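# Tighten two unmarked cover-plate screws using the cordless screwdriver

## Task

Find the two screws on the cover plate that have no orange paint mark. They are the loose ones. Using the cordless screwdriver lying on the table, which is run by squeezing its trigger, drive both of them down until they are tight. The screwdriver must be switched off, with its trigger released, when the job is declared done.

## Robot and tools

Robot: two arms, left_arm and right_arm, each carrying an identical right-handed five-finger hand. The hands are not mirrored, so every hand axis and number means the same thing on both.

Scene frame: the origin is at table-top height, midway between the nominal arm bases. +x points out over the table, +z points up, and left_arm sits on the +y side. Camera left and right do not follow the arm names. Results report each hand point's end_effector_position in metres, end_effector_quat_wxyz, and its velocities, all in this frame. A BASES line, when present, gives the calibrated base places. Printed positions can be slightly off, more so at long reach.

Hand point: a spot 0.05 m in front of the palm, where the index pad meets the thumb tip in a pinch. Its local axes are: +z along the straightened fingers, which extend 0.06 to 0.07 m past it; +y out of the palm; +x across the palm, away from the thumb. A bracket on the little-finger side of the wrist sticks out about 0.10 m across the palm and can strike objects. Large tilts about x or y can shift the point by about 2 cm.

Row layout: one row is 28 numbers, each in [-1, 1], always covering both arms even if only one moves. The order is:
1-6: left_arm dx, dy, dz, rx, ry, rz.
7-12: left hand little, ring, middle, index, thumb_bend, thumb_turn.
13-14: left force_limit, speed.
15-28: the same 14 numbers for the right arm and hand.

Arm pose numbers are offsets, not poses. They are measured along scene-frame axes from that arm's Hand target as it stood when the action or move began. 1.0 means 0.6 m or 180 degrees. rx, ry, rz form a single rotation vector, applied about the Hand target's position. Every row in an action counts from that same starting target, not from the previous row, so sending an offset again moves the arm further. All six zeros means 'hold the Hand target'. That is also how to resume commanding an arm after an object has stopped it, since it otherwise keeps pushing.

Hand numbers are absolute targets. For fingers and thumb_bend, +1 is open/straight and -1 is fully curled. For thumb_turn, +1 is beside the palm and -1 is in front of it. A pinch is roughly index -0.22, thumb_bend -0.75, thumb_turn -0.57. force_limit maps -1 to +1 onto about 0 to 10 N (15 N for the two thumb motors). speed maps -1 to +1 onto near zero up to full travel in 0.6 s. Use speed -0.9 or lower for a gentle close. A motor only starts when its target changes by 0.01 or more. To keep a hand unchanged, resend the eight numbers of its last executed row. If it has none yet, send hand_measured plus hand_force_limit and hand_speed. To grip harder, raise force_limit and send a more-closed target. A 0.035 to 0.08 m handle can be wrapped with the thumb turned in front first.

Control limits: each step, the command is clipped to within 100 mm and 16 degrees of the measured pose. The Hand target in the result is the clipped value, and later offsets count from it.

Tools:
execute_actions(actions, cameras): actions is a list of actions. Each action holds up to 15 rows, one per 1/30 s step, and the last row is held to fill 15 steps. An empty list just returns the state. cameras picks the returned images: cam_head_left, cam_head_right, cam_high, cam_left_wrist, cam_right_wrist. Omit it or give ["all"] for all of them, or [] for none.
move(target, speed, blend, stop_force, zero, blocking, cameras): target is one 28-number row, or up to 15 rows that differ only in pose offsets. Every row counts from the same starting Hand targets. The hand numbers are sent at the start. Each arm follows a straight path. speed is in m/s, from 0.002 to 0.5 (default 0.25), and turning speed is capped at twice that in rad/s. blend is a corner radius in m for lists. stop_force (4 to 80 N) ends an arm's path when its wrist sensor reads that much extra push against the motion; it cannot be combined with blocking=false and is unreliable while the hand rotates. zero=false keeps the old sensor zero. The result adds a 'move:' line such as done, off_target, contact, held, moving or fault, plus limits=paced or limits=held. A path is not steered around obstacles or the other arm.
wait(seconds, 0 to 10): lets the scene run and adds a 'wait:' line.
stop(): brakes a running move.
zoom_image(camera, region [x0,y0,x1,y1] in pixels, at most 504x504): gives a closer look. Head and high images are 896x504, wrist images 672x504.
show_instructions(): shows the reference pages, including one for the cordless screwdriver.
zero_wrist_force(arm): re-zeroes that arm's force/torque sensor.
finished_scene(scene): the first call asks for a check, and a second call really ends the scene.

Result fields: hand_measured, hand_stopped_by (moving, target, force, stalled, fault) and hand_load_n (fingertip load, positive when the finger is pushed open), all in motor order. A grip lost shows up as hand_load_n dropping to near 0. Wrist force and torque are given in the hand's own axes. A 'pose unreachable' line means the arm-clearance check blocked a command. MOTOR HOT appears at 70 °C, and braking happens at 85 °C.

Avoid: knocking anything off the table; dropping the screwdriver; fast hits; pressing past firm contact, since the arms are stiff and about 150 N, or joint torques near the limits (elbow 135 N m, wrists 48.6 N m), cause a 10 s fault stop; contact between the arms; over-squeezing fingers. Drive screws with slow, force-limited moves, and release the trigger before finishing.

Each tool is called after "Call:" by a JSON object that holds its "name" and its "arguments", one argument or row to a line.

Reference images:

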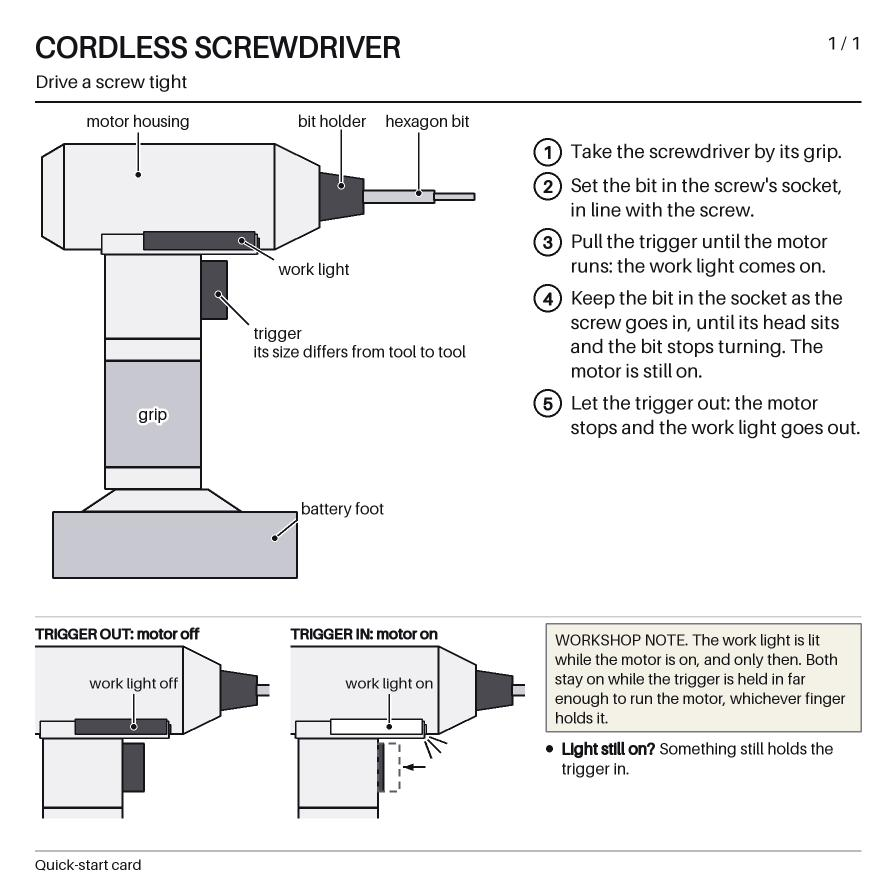

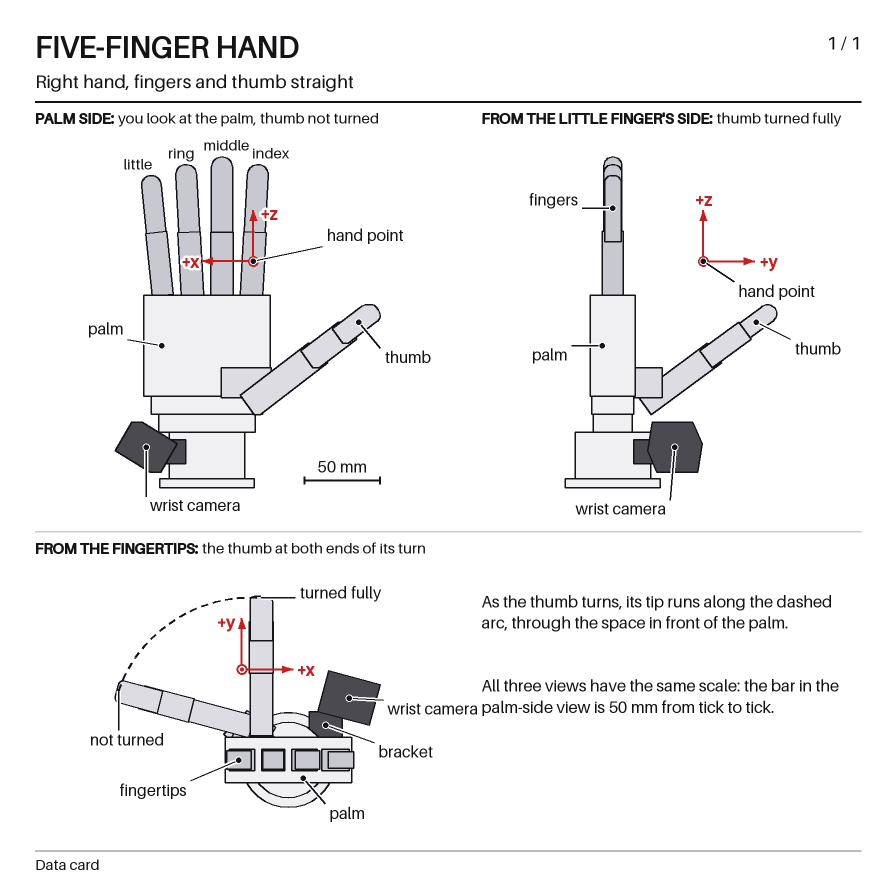

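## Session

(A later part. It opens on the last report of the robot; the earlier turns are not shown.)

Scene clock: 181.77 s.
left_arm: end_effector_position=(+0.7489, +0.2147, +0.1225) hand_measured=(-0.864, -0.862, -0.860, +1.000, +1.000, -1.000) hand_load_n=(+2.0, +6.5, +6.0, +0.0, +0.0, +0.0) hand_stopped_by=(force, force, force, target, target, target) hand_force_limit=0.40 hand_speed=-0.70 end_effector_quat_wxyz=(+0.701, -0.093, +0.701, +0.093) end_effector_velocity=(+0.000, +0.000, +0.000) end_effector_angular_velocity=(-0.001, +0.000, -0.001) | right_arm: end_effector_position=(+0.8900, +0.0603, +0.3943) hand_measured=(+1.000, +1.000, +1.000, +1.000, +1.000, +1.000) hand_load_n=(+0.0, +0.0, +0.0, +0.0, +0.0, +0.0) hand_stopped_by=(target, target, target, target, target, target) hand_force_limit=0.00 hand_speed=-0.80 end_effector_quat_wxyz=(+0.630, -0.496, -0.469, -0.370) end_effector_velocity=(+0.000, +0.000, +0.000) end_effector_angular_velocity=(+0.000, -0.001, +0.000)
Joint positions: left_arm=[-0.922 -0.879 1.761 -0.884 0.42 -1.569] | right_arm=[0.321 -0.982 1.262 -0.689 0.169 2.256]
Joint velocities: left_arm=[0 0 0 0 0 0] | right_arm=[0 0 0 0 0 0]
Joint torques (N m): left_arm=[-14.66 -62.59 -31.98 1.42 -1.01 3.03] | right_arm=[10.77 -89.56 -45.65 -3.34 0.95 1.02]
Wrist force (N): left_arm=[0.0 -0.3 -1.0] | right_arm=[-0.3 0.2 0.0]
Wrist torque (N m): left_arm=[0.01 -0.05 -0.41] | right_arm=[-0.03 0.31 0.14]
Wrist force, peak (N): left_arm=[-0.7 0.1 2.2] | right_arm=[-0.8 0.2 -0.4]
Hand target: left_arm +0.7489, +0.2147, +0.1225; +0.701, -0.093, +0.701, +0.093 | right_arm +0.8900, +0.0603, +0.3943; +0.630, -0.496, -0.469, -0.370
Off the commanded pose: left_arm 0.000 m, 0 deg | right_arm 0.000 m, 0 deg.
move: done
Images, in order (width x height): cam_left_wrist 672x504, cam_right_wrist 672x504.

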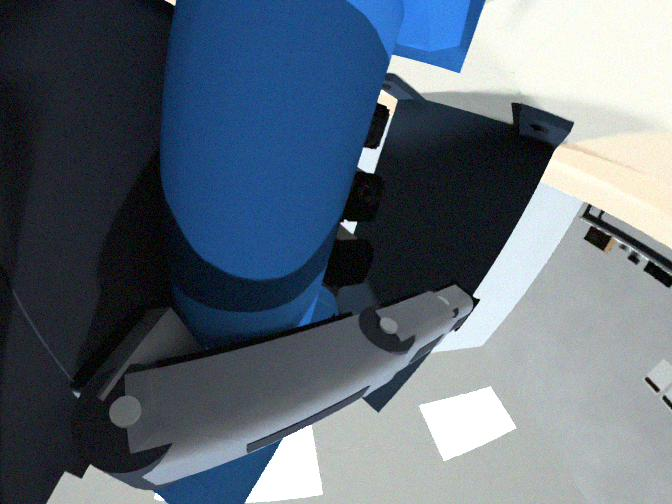

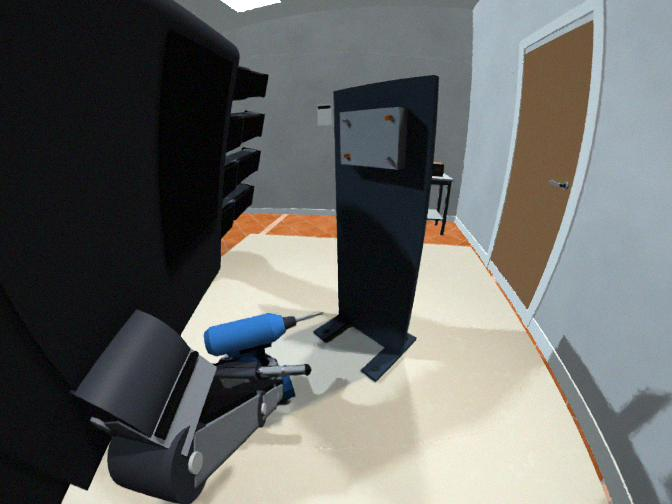

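Call:
{"name": "move", "arguments": {
  "target": [0,0,0,0,0,0,-1,-1,-1,1,1,-1,1,-0.7,0,0,0,0,0,0,1,1,1,1,1,1,0,-0.8],
  "cameras": ["cam_left_wrist","cam_right_wrist"]
}}

Call:
{"name": "move", "arguments": {
  "target": [0,0,0,0,0,0,-1,-1,-1,-0.99,1,-1,1,-0.6,0,0,0,0,0,0,1,1,1,1,1,1,0,-0.8],
  "cameras": ["cam_left_wrist","cam_right_wrist"]
}}

Call:
{"name": "zoom_image", "arguments": {
  "camera": "cam_right_wrist",
  "region": [185, 290, 335, 420]
}}

Scene clock: 182.70 s.
left_arm: end_effector_position=(+0.7489, +0.2147, +0.1225) hand_measured=(-0.886, -0.872, -0.870, +1.000, +1.000, -1.000) hand_load_n=(+13.0, +12.0, +13.0, +0.0, +0.0, +0.0) hand_stopped_by=(force, force, force, target, target, target) hand_force_limit=1.00 hand_speed=-0.70 end_effector_quat_wxyz=(+0.701, -0.093, +0.701, +0.093) end_effector_velocity=(+0.000, +0.000, +0.000) end_effector_angular_velocity=(+0.001, +0.001, +0.000) | right_arm: end_effector_position=(+0.8900, +0.0603, +0.3943) hand_measured=(+1.000, +1.000, +1.000, +1.000, +1.000, +1.000) hand_load_n=(-0.5, +0.0, +0.0, +0.0, +0.0, +0.0) hand_stopped_by=(target, target, target, target, target, target) hand_force_limit=0.00 hand_speed=-0.80 end_effector_quat_wxyz=(+0.630, -0.496, -0.469, -0.370) end_effector_velocity=(+0.000, +0.000, +0.000) end_effector_angular_velocity=(+0.000, +0.000, +0.000)
Joint positions: left_arm=[-0.922 -0.879 1.761 -0.884 0.42 -1.569] | right_arm=[0.321 -0.982 1.262 -0.689 0.169 2.256]
Joint velocities: left_arm=[0 0 0 0 0 0.001] | right_arm=[0 0 0 0 0 0]
Joint torques (N m): left_arm=[-11.41 -56.71 -30.84 1.1 -1 2.84] | right_arm=[9.99 -89.93 -45.41 -3.32 0.87 1.27]
Wrist force (N): left_arm=[0.0 -0.3 -0.7] | right_arm=[-0.7 0.3 -0.2]
Wrist torque (N m): left_arm=[-0.04 -0.20 -0.34] | right_arm=[0.01 0.37 0.12]
Wrist force, peak (N): left_arm=[0.7 -0.8 -0.5] | right_arm=[-0.7 0.3 -0.2]
Hand target: left_arm +0.7489, +0.2147, +0.1225; +0.701, -0.093, +0.701, +0.093 | right_arm +0.8900, +0.0603, +0.3943; +0.630, -0.496, -0.469, -0.370
Off the commanded pose: left_arm 0.000 m, 0 deg | right_arm 0.000 m, 0 deg.
move: done
Images, in order (width x height): cam_left_wrist 672x504, cam_right_wrist 672x504.

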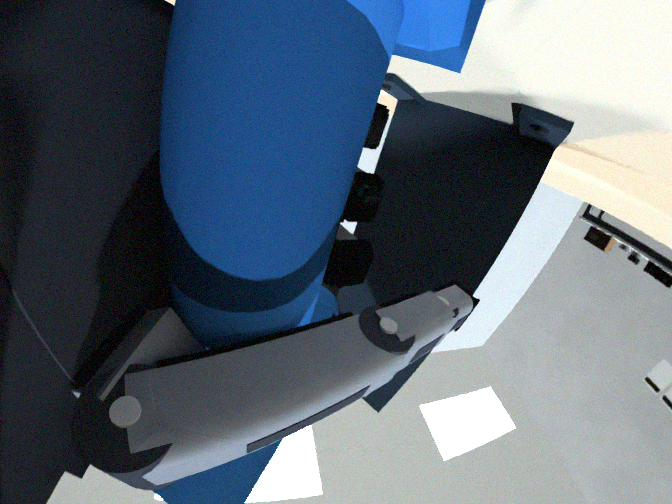

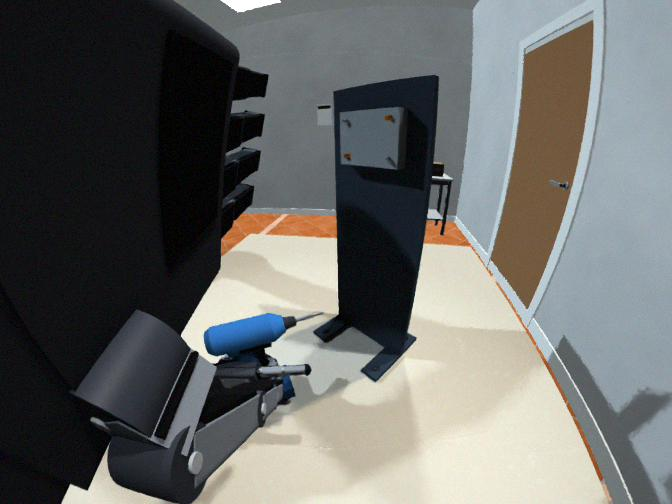

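Scene clock: 185.57 s.
left_arm: end_effector_position=(+0.7489, +0.2147, +0.1225) hand_measured=(-0.886, -0.872, -0.870, -0.728, +1.000, -1.000) hand_load_n=(+13.0, +12.5, +12.5, +10.5, +0.0, +0.0) hand_stopped_by=(force, force, force, force, target, target) hand_force_limit=1.00 hand_speed=-0.60 end_effector_quat_wxyz=(+0.701, -0.093, +0.701, +0.093) end_effector_velocity=(+0.000, +0.000, +0.000) end_effector_angular_velocity=(+0.000, +0.001, +0.000) | right_arm: end_effector_position=(+0.8900, +0.0603, +0.3943) hand_measured=(+1.000, +1.000, +1.000, +1.000, +1.000, +1.000) hand_load_n=(+0.0, +0.0, +0.0, +0.0, +0.0, +0.0) hand_stopped_by=(target, target, target, target, target, target) hand_force_limit=0.00 hand_speed=-0.80 end_effector_quat_wxyz=(+0.630, -0.496, -0.469, -0.370) end_effector_velocity=(+0.000, +0.000, +0.000) end_effector_angular_velocity=(+0.000, +0.000, +0.000)
Joint positions: left_arm=[-0.922 -0.879 1.761 -0.884 0.42 -1.569] | right_arm=[0.321 -0.982 1.262 -0.689 0.169 2.256]
Joint velocities: left_arm=[0 0.001 0 0.001 0 -0.001] | right_arm=[0 0 0 0 0 0]
Joint torques (N m): left_arm=[-10.91 -58.34 -26.21 0.07 -0.99 2.87] | right_arm=[11.56 -89.52 -44.96 -3.37 0.89 0.97]
Wrist force (N): left_arm=[0.1 -0.9 1.1] | right_arm=[-0.4 0.1 -0.4]
Wrist torque (N m): left_arm=[-0.22 -0.12 -0.50] | right_arm=[-0.02 0.33 0.13]
Wrist force, peak (N): left_arm=[-0.2 -1.0 1.3] | right_arm=[-0.2 0.6 -0.6]
Hand target: left_arm +0.7489, +0.2147, +0.1225; +0.701, -0.093, +0.701, +0.093 | right_arm +0.8900, +0.0603, +0.3943; +0.630, -0.496, -0.469, -0.370
Off the commanded pose: left_arm 0.000 m, 0 deg | right_arm 0.000 m, 0 deg.
move: done
Images, in order (width x height): cam_left_wrist 672x504, cam_right_wrist 672x504.

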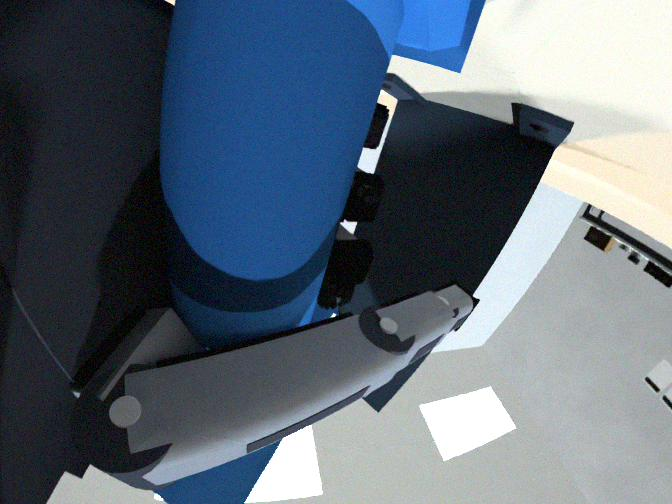

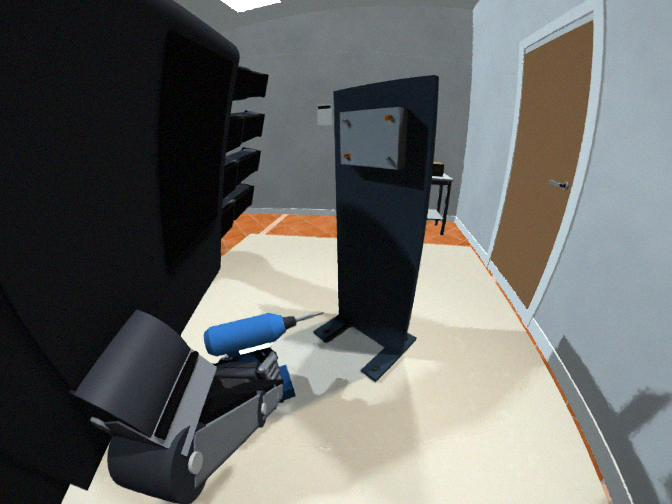

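Scaled by 3.360 from the camera's 672x504 image, which has a finer 960x720 frame.

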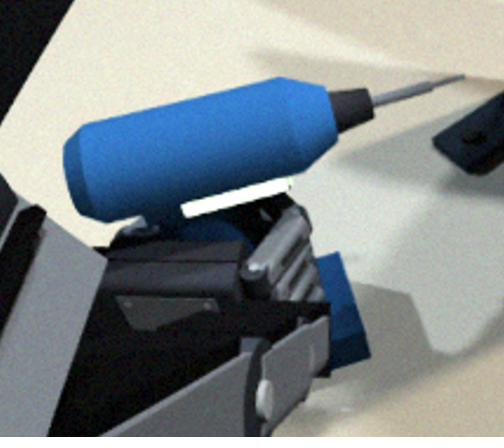

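Call:
{"name": "move", "arguments": {
  "target": [0,0,0,0,0,0,-1,-1,-1,-0.4,1,-1,1,-0.6,0,0,0,0,0,0,1,1,1,1,1,1,0,-0.8],
  "cameras": ["cam_left_wrist","cam_right_wrist","cam_high"]
}}

Call:
{"name": "zoom_image", "arguments": {
  "camera": "cam_right_wrist",
  "region": [185, 290, 335, 420]
}}

Call:
{"name": "zoom_image", "arguments": {
  "camera": "cam_left_wrist",
  "region": [290, 210, 440, 340]
}}

Call:
{"name": "zoom_image", "arguments": {
  "camera": "cam_high",
  "region": [390, 120, 510, 280]
}}

Scene clock: 186.70 s.
left_arm: end_effector_position=(+0.7489, +0.2147, +0.1225) hand_measured=(-0.886, -0.872, -0.870, -0.400, +1.000, -1.000) hand_load_n=(+13.0, +12.5, +13.0, +0.0, +0.0, +0.0) hand_stopped_by=(force, force, force, target, target, target) hand_force_limit=1.00 hand_speed=-0.60 end_effector_quat_wxyz=(+0.701, -0.093, +0.701, +0.093) end_effector_velocity=(+0.000, +0.001, +0.000) end_effector_angular_velocity=(-0.001, +0.000, +0.001) | right_arm: end_effector_position=(+0.8900, +0.0603, +0.3943) hand_measured=(+1.000, +1.000, +1.000, +1.000, +1.000, +1.000) hand_load_n=(+0.0, +0.0, +0.0, +0.0, +0.0, +0.0) hand_stopped_by=(target, target, target, target, target, target) hand_force_limit=0.00 hand_speed=-0.80 end_effector_quat_wxyz=(+0.630, -0.496, -0.469, -0.370) end_effector_velocity=(+0.000, +0.000, +0.001) end_effector_angular_velocity=(+0.001, -0.002, +0.000)
Joint positions: left_arm=[-0.922 -0.879 1.761 -0.884 0.42 -1.569] | right_arm=[0.321 -0.982 1.262 -0.689 0.169 2.256]
Joint velocities: left_arm=[0.001 0 0 0 0 -0.001] | right_arm=[0 -0.001 0 -0.001 0 0]
Joint torques (N m): left_arm=[-9.85 -58.7 -23.98 -0.29 -0.99 3.04] | right_arm=[11.25 -90.14 -45.14 -3.3 1.1 0.88]
Wrist force (N): left_arm=[0.1 -0.3 -0.1] | right_arm=[0.1 -0.1 0.0]
Wrist torque (N m): left_arm=[-0.11 -0.24 -0.32] | right_arm=[-0.06 0.25 0.15]
Wrist force, peak (N): left_arm=[-0.1 -1.0 1.2] | right_arm=[-0.6 0.5 -0.4]
Hand target: left_arm +0.7489, +0.2147, +0.1225; +0.701, -0.093, +0.701, +0.093 | right_arm +0.8900, +0.0603, +0.3943; +0.630, -0.496, -0.469, -0.370
Off the commanded pose: left_arm 0.000 m, 0 deg | right_arm 0.000 m, 0 deg.
move: done
Images, in order (width x height): cam_high 896x504, cam_left_wrist 672x504, cam_right_wrist 672x504.

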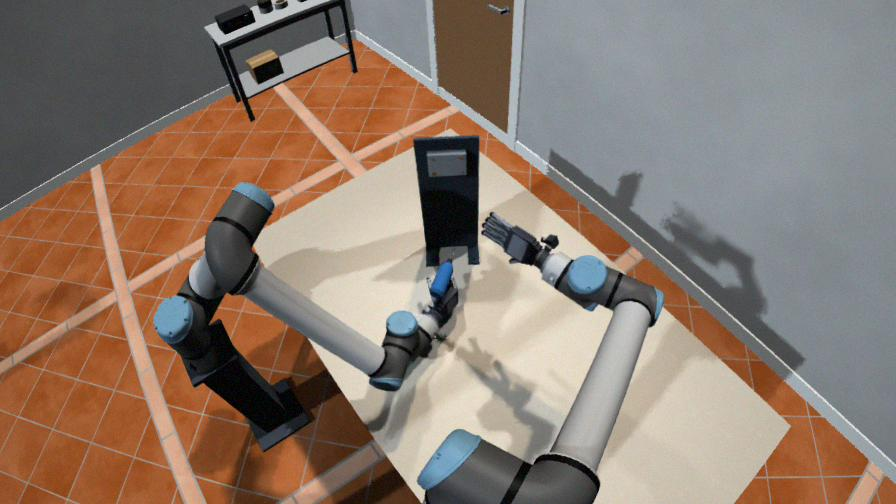

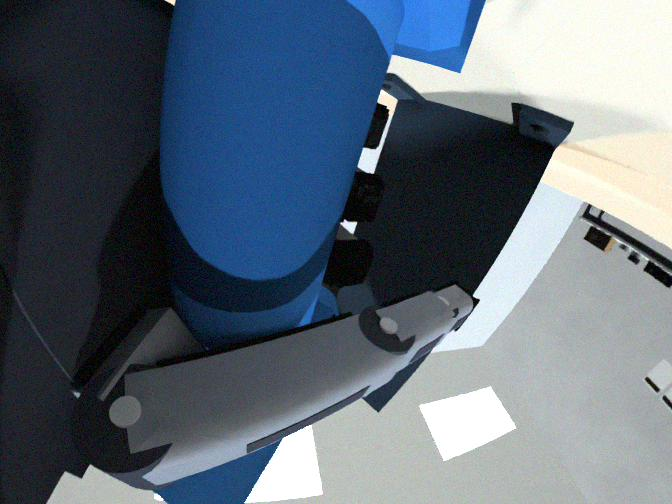

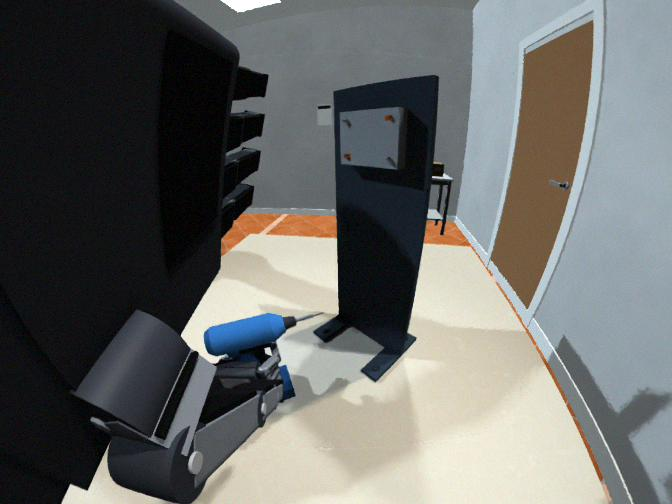

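Scaled by 3.360 from the camera's 672x504 image, which has a finer 960x720 frame.

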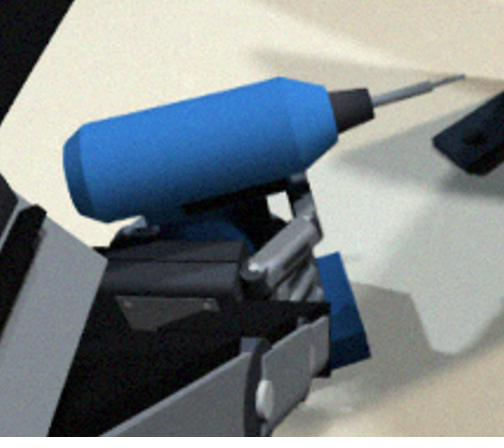

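Scaled by 3.360 from the camera's 672x504 image, which has a finer 960x720 frame.

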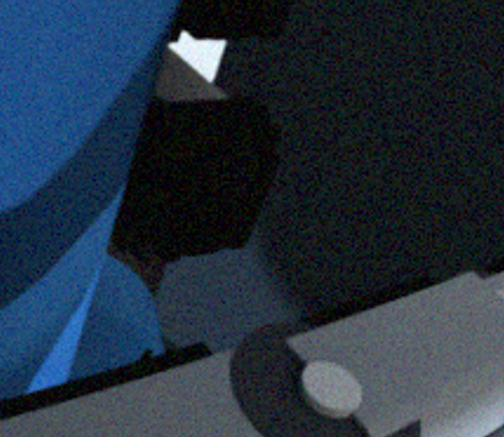

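Scaled by 3.150.

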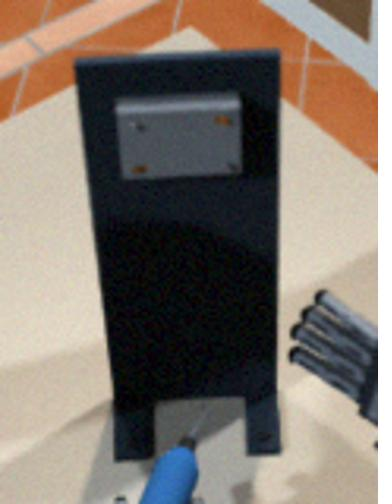

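Call:
{"name": "move", "arguments": {
  "target": [0,0,0,0,0,0,-0.82,-0.82,-0.82,1,1,-1,1,-0.7,0,0,0,0,0,0,1,1,1,1,1,1,0,-0.8],
  "cameras": []
}}

Call:
{"name": "move", "arguments": {
  "target": [0,0,0,0,0,0,-0.7,-0.7,-0.7,1,1,-1,1,-0.6,0,0,0,0,0,0,1,1,1,1,1,1,0,-0.8],
  "cameras": []
}}

Call:
{"name": "move", "arguments": {
  "target": [0.0026,-0.0097,0,0,0,0,1,1,1,1,1,-1,0.4,-0.4,0,0,0,0,0,0,1,1,1,1,1,1,0,-0.8],
  "speed": 0.02,
  "cameras": ["cam_left_wrist","cam_right_wrist"]
}}

Call:
{"name": "zoom_image", "arguments": {
  "camera": "cam_right_wrist",
  "region": [185, 290, 335, 420]
}}

Scene clock: 190.67 s.
left_arm: end_effector_position=(+0.7489, +0.2147, +0.1225) hand_measured=(-0.820, -0.820, -0.820, +1.000, +1.000, -1.000) hand_load_n=(+0.0, +0.0, +0.0, +0.0, +0.0, -0.5) hand_stopped_by=(target, target, target, target, target, target) hand_force_limit=1.00 hand_speed=-0.70 end_effector_quat_wxyz=(+0.701, -0.093, +0.701, +0.093) end_effector_velocity=(+0.000, +0.000, +0.000) end_effector_angular_velocity=(+0.001, +0.001, +0.000) | right_arm: end_effector_position=(+0.8900, +0.0603, +0.3943) hand_measured=(+1.000, +1.000, +1.000, +1.000, +1.000, +1.000) hand_load_n=(+0.0, +0.0, +0.0, +0.0, +0.0, +0.0) hand_stopped_by=(target, target, target, target, target, target) hand_force_limit=0.00 hand_speed=-0.80 end_effector_quat_wxyz=(+0.630, -0.496, -0.469, -0.370) end_effector_velocity=(+0.000, +0.000, +0.001) end_effector_angular_velocity=(+0.000, +0.001, +0.000)
Joint positions: left_arm=[-0.922 -0.879 1.761 -0.884 0.42 -1.569] | right_arm=[0.321 -0.982 1.262 -0.689 0.169 2.256]
Joint velocities: left_arm=[0 0.001 0 0 0 0.001] | right_arm=[0 -0.001 0 0.001 0 0]
Joint torques (N m): left_arm=[-13.16 -57.84 -17.72 -1.08 -0.62 2.76] | right_arm=[11.28 -89.98 -44.79 -3.3 0.98 0.8]
Wrist force (N): left_arm=[-0.4 -0.5 -0.8] | right_arm=[0.0 0.2 -0.3]
Wrist torque (N m): left_arm=[-0.09 0.03 -0.17] | right_arm=[-0.01 0.27 0.15]
Wrist force, peak (N): left_arm=[-0.2 0.4 -1.5] | right_arm=[-0.4 0.4 -0.8]
Hand target: left_arm +0.7489, +0.2147, +0.1225; +0.701, -0.093, +0.701, +0.093 | right_arm +0.8900, +0.0603, +0.3943; +0.630, -0.496, -0.469, -0.370
Off the commanded pose: left_arm 0.000 m, 0 deg | right_arm 0.000 m, 0 deg.
move: done
No camera images: "cameras" was empty.

Scene clock: 191.37 s.
left_arm: end_effector_position=(+0.7489, +0.2147, +0.1225) hand_measured=(-0.700, -0.700, -0.700, +1.000, +1.000, -1.000) hand_load_n=(+0.0, +0.0, +0.0, +0.0, +0.0, -0.5) hand_stopped_by=(target, target, target, target, target, target) hand_force_limit=1.00 hand_speed=-0.60 end_effector_quat_wxyz=(+0.701, -0.093, +0.701, +0.093) end_effector_velocity=(+0.000, +0.001, +0.001) end_effector_angular_velocity=(-0.001, -0.001, +0.001) | right_arm: end_effector_position=(+0.8900, +0.0603, +0.3943) hand_measured=(+1.000, +1.000, +1.000, +1.000, +1.000, +1.000) hand_load_n=(+0.0, +0.0, +0.0, +0.0, +0.0, +0.0) hand_stopped_by=(target, target, target, target, target, target) hand_force_limit=0.00 hand_speed=-0.80 end_effector_quat_wxyz=(+0.630, -0.496, -0.469, -0.370) end_effector_velocity=(+0.000, +0.000, +0.000) end_effector_angular_velocity=(-0.001, +0.001, +0.000)
Joint positions: left_arm=[-0.922 -0.879 1.761 -0.884 0.42 -1.569] | right_arm=[0.321 -0.982 1.262 -0.689 0.169 2.256]
Joint velocities: left_arm=[0.001 -0.001 0 -0.001 0 0] | right_arm=[0 0 0 0.001 0 0]
Joint torques (N m): left_arm=[-13.51 -57.97 -16.38 -2.2 -1.39 2.24] | right_arm=[11.5 -90.24 -45.27 -3.21 1.13 0.92]
Wrist force (N): left_arm=[0.0 -0.2 -0.6] | right_arm=[-0.2 0.0 -0.5]
Wrist torque (N m): left_arm=[-0.04 -0.04 -0.14] | right_arm=[-0.03 0.31 0.14]
Wrist force, peak (N): left_arm=[0.3 -0.3 -1.1] | right_arm=[-0.8 0.2 -0.1]
Hand target: left_arm +0.7489, +0.2147, +0.1225; +0.701, -0.093, +0.701, +0.093 | right_arm +0.8900, +0.0603, +0.3943; +0.630, -0.496, -0.469, -0.370
Off the commanded pose: left_arm 0.000 m, 0 deg | right_arm 0.000 m, 0 deg.
move: done
No camera images: "cameras" was empty.

Scene clock: 193.33 s.
left_arm: end_effector_position=(+0.7505, +0.2088, +0.1224) hand_measured=(+1.000, +1.000, +1.000, +1.000, +1.000, -1.000) hand_load_n=(+0.0, +0.0, +0.0, +0.0, +0.0, -0.5) hand_stopped_by=(target, target, target, target, target, target) hand_force_limit=0.40 hand_speed=-0.40 end_effector_quat_wxyz=(+0.701, -0.093, +0.701, +0.093) end_effector_velocity=(+0.000, -0.001, +0.000) end_effector_angular_velocity=(+0.001, +0.000, -0.001) | right_arm: end_effector_position=(+0.8900, +0.0603, +0.3943) hand_measured=(+1.000, +1.000, +1.000, +1.000, +1.000, +1.000) hand_load_n=(+0.0, +0.0, +0.0, -0.5, +0.0, +0.0) hand_stopped_by=(target, target, target, target, target, target) hand_force_limit=0.00 hand_speed=-0.80 end_effector_quat_wxyz=(+0.630, -0.496, -0.469, -0.370) end_effector_velocity=(+0.000, +0.000, +0.001) end_effector_angular_velocity=(+0.000, -0.001, +0.000)
Joint positions: left_arm=[-0.926 -0.874 1.751 -0.879 0.417 -1.569] | right_arm=[0.321 -0.982 1.262 -0.689 0.169 2.256]
Joint velocities: left_arm=[-0.001 0 0 0 0 0.001] | right_arm=[0 -0.001 0 0.001 0 0]
Joint torques (N m): left_arm=[7.13 -91.31 -19.5 -4.52 1.55 -0.6] | right_arm=[11.67 -91.12 -44.67 -3.31 1.14 0.77]
Wrist force (N): left_arm=[-0.2 0.1 -0.1] | right_arm=[-0.5 0.2 0.0]
Wrist torque (N m): left_arm=[-0.06 0.04 -0.08] | right_arm=[-0.01 0.34 0.13]
Wrist force, peak (N): left_arm=[0.2 1.7 -0.6] | right_arm=[-0.4 0.8 -0.3]
Hand target: left_arm +0.7505, +0.2088, +0.1224; +0.701, -0.093, +0.701, +0.093 | right_arm +0.8900, +0.0603, +0.3943; +0.630, -0.496, -0.469, -0.370
Off the commanded pose: left_arm 0.000 m, 0 deg | right_arm 0.000 m, 0 deg.
move: done
Images, in order (width x height): cam_left_wrist 672x504, cam_right_wrist 672x504.

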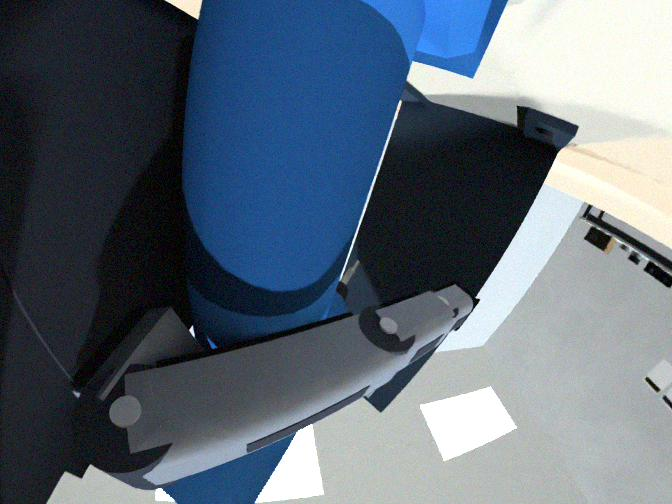

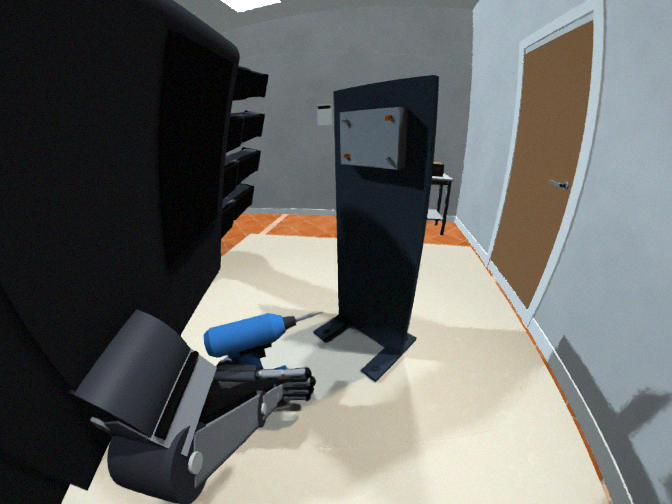

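Scaled by 3.360 from the camera's 672x504 image, which has a finer 960x720 frame.

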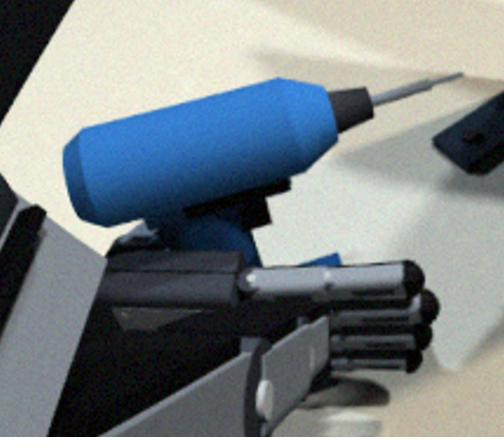

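Call:
{"name": "move", "arguments": {
  "target": [0.0087,-0.0192,0,0,0,-0.0667,1,1,1,1,1,-1,0.4,-0.4,0,0,0,0,0,0,1,1,1,1,1,1,0,-0.8],
  "speed": 0.05,
  "cameras": ["cam_left_wrist"]
}}

Call:
{"name": "move", "arguments": {
  "target": [-0.0005,0.01,0,0,0,0,1,1,1,1,1,-1,0.4,-0.4,0,0,0,0,0,0,1,1,1,1,1,1,0,-0.8],
  "speed": 0.01,
  "stop_force": 4,
  "cameras": ["cam_left_wrist","cam_right_wrist"]
}}

Call:
{"name": "zoom_image", "arguments": {
  "camera": "cam_right_wrist",
  "region": [185, 290, 335, 420]
}}

Scene clock: 195.93 s.
left_arm: end_effector_position=(+0.7558, +0.1975, +0.1226) hand_measured=(+1.000, +1.000, +1.000, +1.000, +1.000, -1.000) hand_load_n=(+0.0, +0.0, +0.0, +0.0, +0.0, -0.5) hand_stopped_by=(target, target, target, target, target, target) hand_force_limit=0.40 hand_speed=-0.40 end_effector_quat_wxyz=(+0.707, -0.019, +0.707, +0.019) end_effector_velocity=(+0.000, +0.000, +0.001) end_effector_angular_velocity=(-0.002, -0.001, +0.002) | right_arm: end_effector_position=(+0.8900, +0.0603, +0.3943) hand_measured=(+1.000, +1.000, +1.000, +1.000, +1.000, +1.000) hand_load_n=(+0.0, +0.0, +0.0, +0.0, +0.0, +0.0) hand_stopped_by=(target, target, target, target, target, target) hand_force_limit=0.00 hand_speed=-0.80 end_effector_quat_wxyz=(+0.630, -0.496, -0.469, -0.370) end_effector_velocity=(+0.000, +0.000, +0.000) end_effector_angular_velocity=(+0.000, +0.000, +0.000)
Joint positions: left_arm=[-0.906 -0.915 1.835 -0.922 0.646 -1.57] | right_arm=[0.321 -0.982 1.262 -0.689 0.169 2.256]
Joint velocities: left_arm=[-0.001 0 -0.001 0 -0.003 -0.001] | right_arm=[0 0 0 0 0 0]
Joint torques (N m): left_arm=[-10.49 -62.32 -36.75 -1.42 -2.25 -2.31] | right_arm=[11.57 -90.92 -44.3 -3.37 1.21 0.68]
Wrist force (N): left_arm=[-0.1 -0.1 -0.1] | right_arm=[-0.3 -0.2 -0.6]
Wrist torque (N m): left_arm=[-0.12 0.02 -0.07] | right_arm=[-0.05 0.32 0.12]
Wrist force, peak (N): left_arm=[-0.7 0.0 -0.2] | right_arm=[-0.6 0.3 -0.7]
Hand target: left_arm +0.7558, +0.1973, +0.1225; +0.707, -0.019, +0.707, +0.019 | right_arm +0.8900, +0.0603, +0.3943; +0.630, -0.496, -0.469, -0.370
Off the commanded pose: left_arm 0.000 m, 0 deg | right_arm 0.000 m, 0 deg.
move: done
Images, in order (width x height): cam_left_wrist 672x504.

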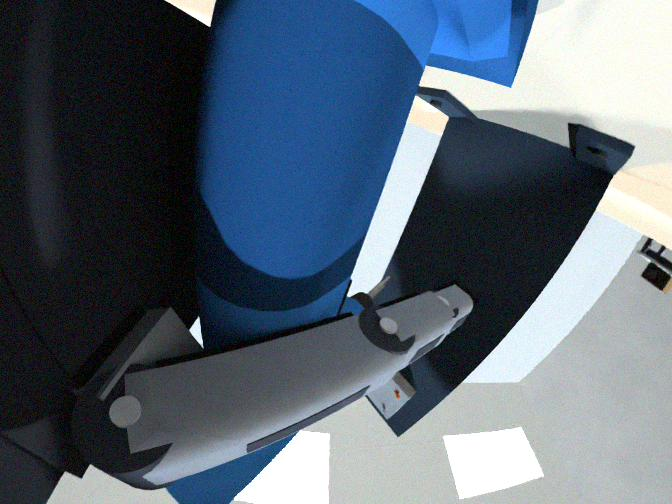

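Scene clock: 197.17 s.
left_arm: end_effector_position=(+0.7555, +0.2034, +0.1225) hand_measured=(+1.000, +1.000, +1.000, +1.000, +1.000, -1.000) hand_load_n=(+0.0, +0.0, -0.5, +0.0, +0.0, -0.5) hand_stopped_by=(target, target, target, target, target, target) hand_force_limit=0.40 hand_speed=-0.40 end_effector_quat_wxyz=(+0.707, -0.019, +0.707, +0.019) end_effector_velocity=(+0.000, +0.000, +0.000) end_effector_angular_velocity=(+0.000, +0.000, +0.000) | right_arm: end_effector_position=(+0.8900, +0.0603, +0.3943) hand_measured=(+1.000, +1.000, +1.000, +1.000, +1.000, +1.000) hand_load_n=(+0.0, +0.0, +0.0, +0.0, +0.0, +0.0) hand_stopped_by=(target, target, target, target, target, target) hand_force_limit=0.00 hand_speed=-0.80 end_effector_quat_wxyz=(+0.630, -0.496, -0.469, -0.370) end_effector_velocity=(+0.000, +0.000, -0.001) end_effector_angular_velocity=(+0.000, +0.001, +0.000)
Joint positions: left_arm=[-0.901 -0.919 1.843 -0.926 0.651 -1.57] | right_arm=[0.321 -0.982 1.262 -0.689 0.169 2.256]
Joint velocities: left_arm=[0 0 0 0.001 0 0] | right_arm=[0 0.001 0 0 0 0]
Joint torques (N m): left_arm=[-10.58 -72.31 -35.91 -0.44 -0.92 1.53] | right_arm=[10.58 -89.6 -44.03 -3.19 1.07 0.84]
Wrist force (N): left_arm=[0.1 -1.5 -0.1] | right_arm=[0.1 0.0 0.0]
Wrist torque (N m): left_arm=[-0.14 0.02 -0.17] | right_arm=[-0.05 0.25 0.16]
Wrist force, peak (N): left_arm=[0.1 -1.9 -0.3] | right_arm=[-0.5 0.3 -0.5]
Hand target: left_arm +0.7555, +0.2033, +0.1225; +0.707, -0.019, +0.707, +0.019 | right_arm +0.8900, +0.0603, +0.3943; +0.630, -0.496, -0.469, -0.370
Off the commanded pose: left_arm 0.000 m, 0 deg | right_arm 0.000 m, 0 deg.
move: done
Images, in order (width x height): cam_left_wrist 672x504, cam_right_wrist 672x504.

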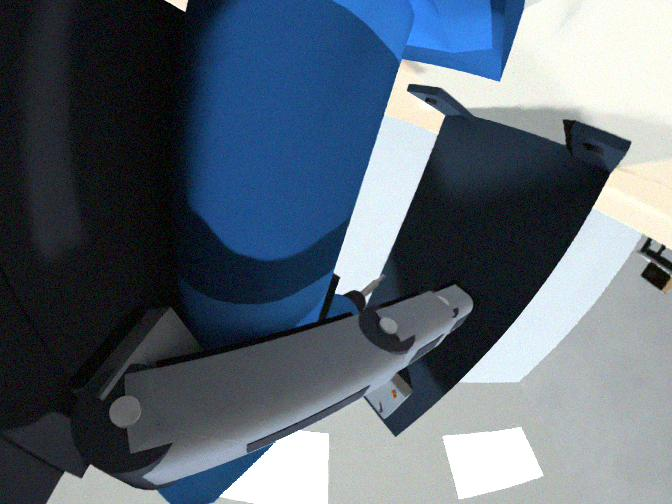

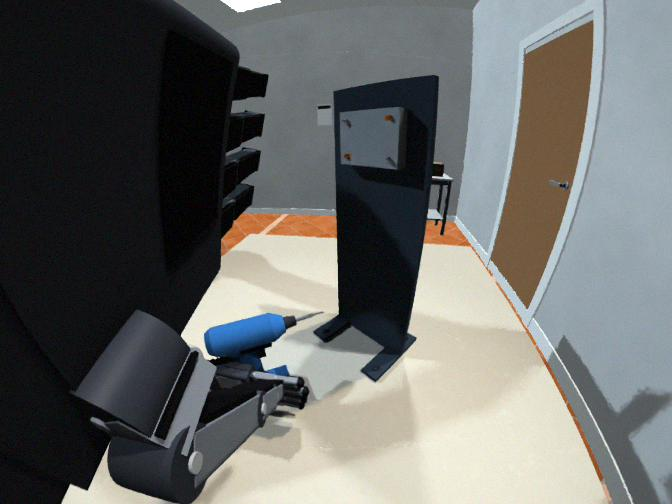

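Scaled by 3.360 from the camera's 672x504 image, which has a finer 960x720 frame.

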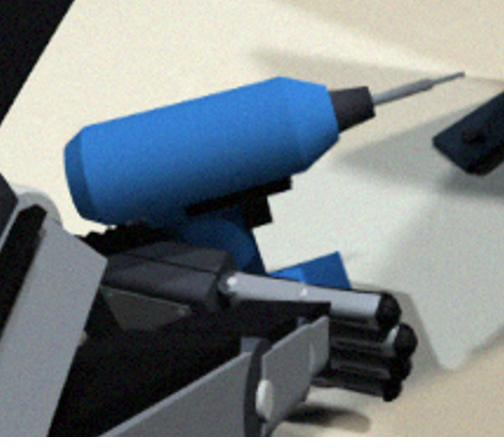

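Call:
{"name": "move", "arguments": {
  "target": [0,0,0,0,0,0,-0.97,-0.97,-0.97,1,1,-1,0.4,-0.7,0,0,0,0,0,0,1,1,1,1,1,1,0,-0.8],
  "cameras": []
}}

Call:
{"name": "move", "arguments": {
  "target": [0,0,0,0,0,0,-1,-1,-1,1,1,-1,1,-0.7,0,0,0,0,0,0,1,1,1,1,1,1,0,-0.8],
  "cameras": ["cam_left_wrist","cam_right_wrist"]
}}

Call:
{"name": "move", "arguments": {
  "target": [0,0,0,0,0,0,-1,-1,-1,-0.99,1,-1,1,-0.6,0,0,0,0,0,0,1,1,1,1,1,1,0,-0.8],
  "cameras": ["cam_left_wrist","cam_right_wrist"]
}}

Call:
{"name": "zoom_image", "arguments": {
  "camera": "cam_right_wrist",
  "region": [185, 290, 335, 420]
}}

Scene clock: 201.30 s.
left_arm: end_effector_position=(+0.7555, +0.2033, +0.1225) hand_measured=(-0.844, -0.828, -0.828, +1.000, +1.000, -1.000) hand_load_n=(+12.0, +10.0, +11.0, +0.0, +0.0, +0.0) hand_stopped_by=(force, force, force, target, target, target) hand_force_limit=0.40 hand_speed=-0.70 end_effector_quat_wxyz=(+0.707, -0.019, +0.707, +0.019) end_effector_velocity=(+0.000, +0.000, +0.000) end_effector_angular_velocity=(+0.000, +0.000, +0.000) | right_arm: end_effector_position=(+0.8900, +0.0603, +0.3943) hand_measured=(+1.000, +1.000, +1.000, +1.000, +1.000, +1.000) hand_load_n=(+0.0, +0.0, +0.0, +0.0, +0.0, +0.0) hand_stopped_by=(target, target, target, target, target, target) hand_force_limit=0.00 hand_speed=-0.80 end_effector_quat_wxyz=(+0.630, -0.496, -0.469, -0.370) end_effector_velocity=(+0.000, +0.000, +0.000) end_effector_angular_velocity=(-0.001, +0.001, +0.000)
Joint positions: left_arm=[-0.901 -0.919 1.843 -0.926 0.651 -1.57] | right_arm=[0.321 -0.982 1.262 -0.689 0.169 2.256]
Joint velocities: left_arm=[0 0 0 0 0.001 0] | right_arm=[0 0 0 0.001 0 0]
Joint torques (N m): left_arm=[-11.69 -56.2 -28.89 0.05 -1.19 2.66] | right_arm=[12.05 -90.92 -43.69 -3.31 0.95 0.63]
Wrist force (N): left_arm=[-0.2 0.3 0.1] | right_arm=[-0.5 0.4 0.0]
Wrist torque (N m): left_arm=[-0.08 -0.01 -0.37] | right_arm=[0.00 0.34 0.13]
Wrist force, peak (N): left_arm=[0.6 -1.8 -0.6] | right_arm=[-0.8 0.3 -0.1]
Hand target: left_arm +0.7555, +0.2033, +0.1225; +0.707, -0.019, +0.707, +0.019 | right_arm +0.8900, +0.0603, +0.3943; +0.630, -0.496, -0.469, -0.370
Off the commanded pose: left_arm 0.000 m, 0 deg | right_arm 0.000 m, 0 deg.
move: done
No camera images: "cameras" was empty.

Scene clock: 202.00 s.
left_arm: end_effector_position=(+0.7555, +0.2033, +0.1225) hand_measured=(-0.844, -0.828, -0.828, +1.000, +1.000, -1.000) hand_load_n=(+12.0, +10.5, +10.5, +0.0, +0.0, +0.0) hand_stopped_by=(force, force, force, target, target, target) hand_force_limit=1.00 hand_speed=-0.70 end_effector_quat_wxyz=(+0.707, -0.019, +0.707, +0.019) end_effector_velocity=(+0.000, +0.000, +0.000) end_effector_angular_velocity=(+0.001, +0.000, +0.001) | right_arm: end_effector_position=(+0.8900, +0.0603, +0.3943) hand_measured=(+1.000, +1.000, +1.000, +1.000, +1.000, +1.000) hand_load_n=(+0.0, +0.0, +0.0, +0.0, +0.0, +0.0) hand_stopped_by=(target, target, target, target, target, target) hand_force_limit=0.00 hand_speed=-0.80 end_effector_quat_wxyz=(+0.630, -0.496, -0.469, -0.370) end_effector_velocity=(+0.000, +0.000, +0.001) end_effector_angular_velocity=(+0.000, +0.000, +0.000)
Joint positions: left_arm=[-0.901 -0.919 1.843 -0.926 0.651 -1.57] | right_arm=[0.321 -0.982 1.262 -0.689 0.169 2.256]
Joint velocities: left_arm=[0 0 0 0.001 -0.001 0.001] | right_arm=[0 -0.001 0 0.001 0 0]
Joint torques (N m): left_arm=[-8.85 -56.49 -27.31 -0.52 -1.16 3.02] | right_arm=[10.2 -90.71 -44.23 -3.11 0.91 0.63]
Wrist force (N): left_arm=[0.1 0.0 -0.2] | right_arm=[-0.3 0.5 -0.3]
Wrist torque (N m): left_arm=[-0.11 -0.05 -0.36] | right_arm=[0.04 0.32 0.15]
Wrist force, peak (N): left_arm=[0.5 0.4 0.2] | right_arm=[-0.6 0.1 -0.6]
Hand target: left_arm +0.7555, +0.2033, +0.1225; +0.707, -0.019, +0.707, +0.019 | right_arm +0.8900, +0.0603, +0.3943; +0.630, -0.496, -0.469, -0.370
Off the commanded pose: left_arm 0.000 m, 0 deg | right_arm 0.000 m, 0 deg.
move: done
Images, in order (width x height): cam_left_wrist 672x504, cam_right_wrist 672x504.

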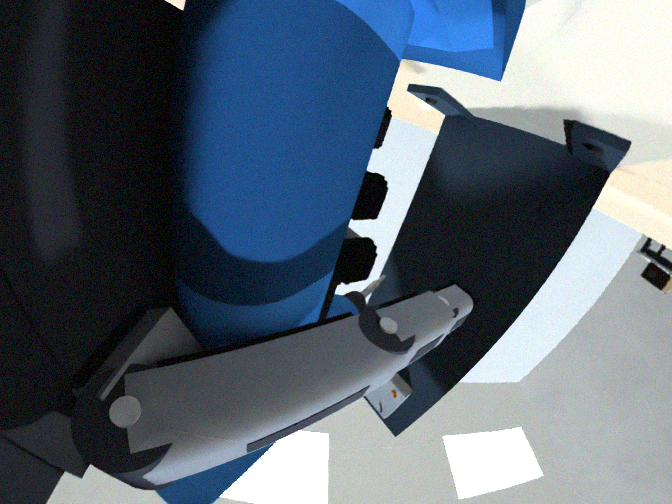

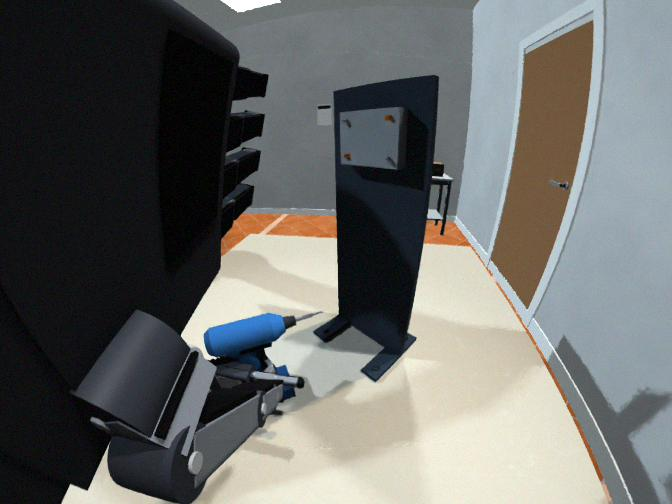

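Scene clock: 204.80 s.
left_arm: end_effector_position=(+0.7555, +0.2033, +0.1225) hand_measured=(-0.844, -0.828, -0.828, -0.684, +1.000, -1.000) hand_load_n=(+11.0, +9.0, +10.0, +11.5, +0.0, +0.0) hand_stopped_by=(force, force, force, force, target, target) hand_force_limit=1.00 hand_speed=-0.60 end_effector_quat_wxyz=(+0.707, -0.019, +0.707, +0.019) end_effector_velocity=(+0.000, +0.000, +0.000) end_effector_angular_velocity=(+0.000, +0.000, +0.000) | right_arm: end_effector_position=(+0.8900, +0.0603, +0.3943) hand_measured=(+1.000, +1.000, +1.000, +1.000, +1.000, +1.000) hand_load_n=(+0.0, +0.0, +0.0, +0.0, +0.0, +0.0) hand_stopped_by=(target, target, target, target, target, target) hand_force_limit=0.00 hand_speed=-0.80 end_effector_quat_wxyz=(+0.630, -0.496, -0.469, -0.370) end_effector_velocity=(+0.000, +0.000, +0.002) end_effector_angular_velocity=(+0.001, -0.003, +0.000)
Joint positions: left_arm=[-0.901 -0.919 1.843 -0.926 0.651 -1.57] | right_arm=[0.321 -0.982 1.262 -0.689 0.169 2.256]
Joint velocities: left_arm=[0 0 0 0 0 -0.001] | right_arm=[0 -0.002 0 -0.001 0 0]
Joint torques (N m): left_arm=[-10.17 -57.34 -21.65 -2.47 -1.53 2.72] | right_arm=[10.44 -91.84 -43.65 -3.31 1.04 0.4]
Wrist force (N): left_arm=[-0.1 0.5 -0.1] | right_arm=[-0.3 0.3 -0.3]
Wrist torque (N m): left_arm=[-0.05 0.28 -0.44] | right_arm=[0.00 0.31 0.14]
Wrist force, peak (N): left_arm=[-0.3 0.9 -1.4] | right_arm=[-0.5 0.2 -0.7]
Hand target: left_arm +0.7555, +0.2033, +0.1225; +0.707, -0.019, +0.707, +0.019 | right_arm +0.8900, +0.0603, +0.3943; +0.630, -0.496, -0.469, -0.370
Off the commanded pose: left_arm 0.000 m, 0 deg | right_arm 0.000 m, 0 deg.
move: done
Images, in order (width x height): cam_left_wrist 672x504, cam_right_wrist 672x504.

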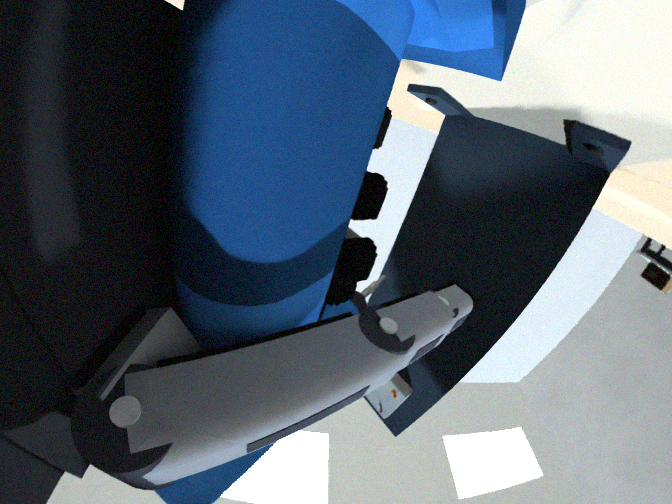

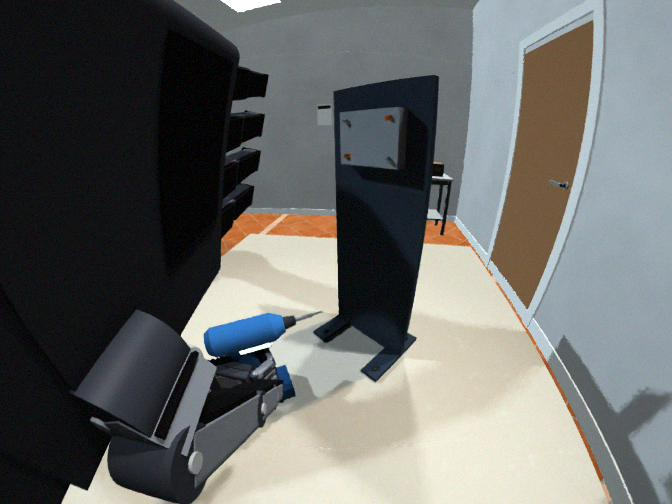

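Scaled by 3.360 from the camera's 672x504 image, which has a finer 960x720 frame.

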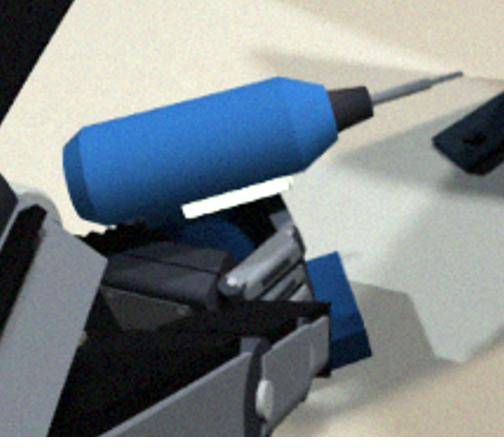

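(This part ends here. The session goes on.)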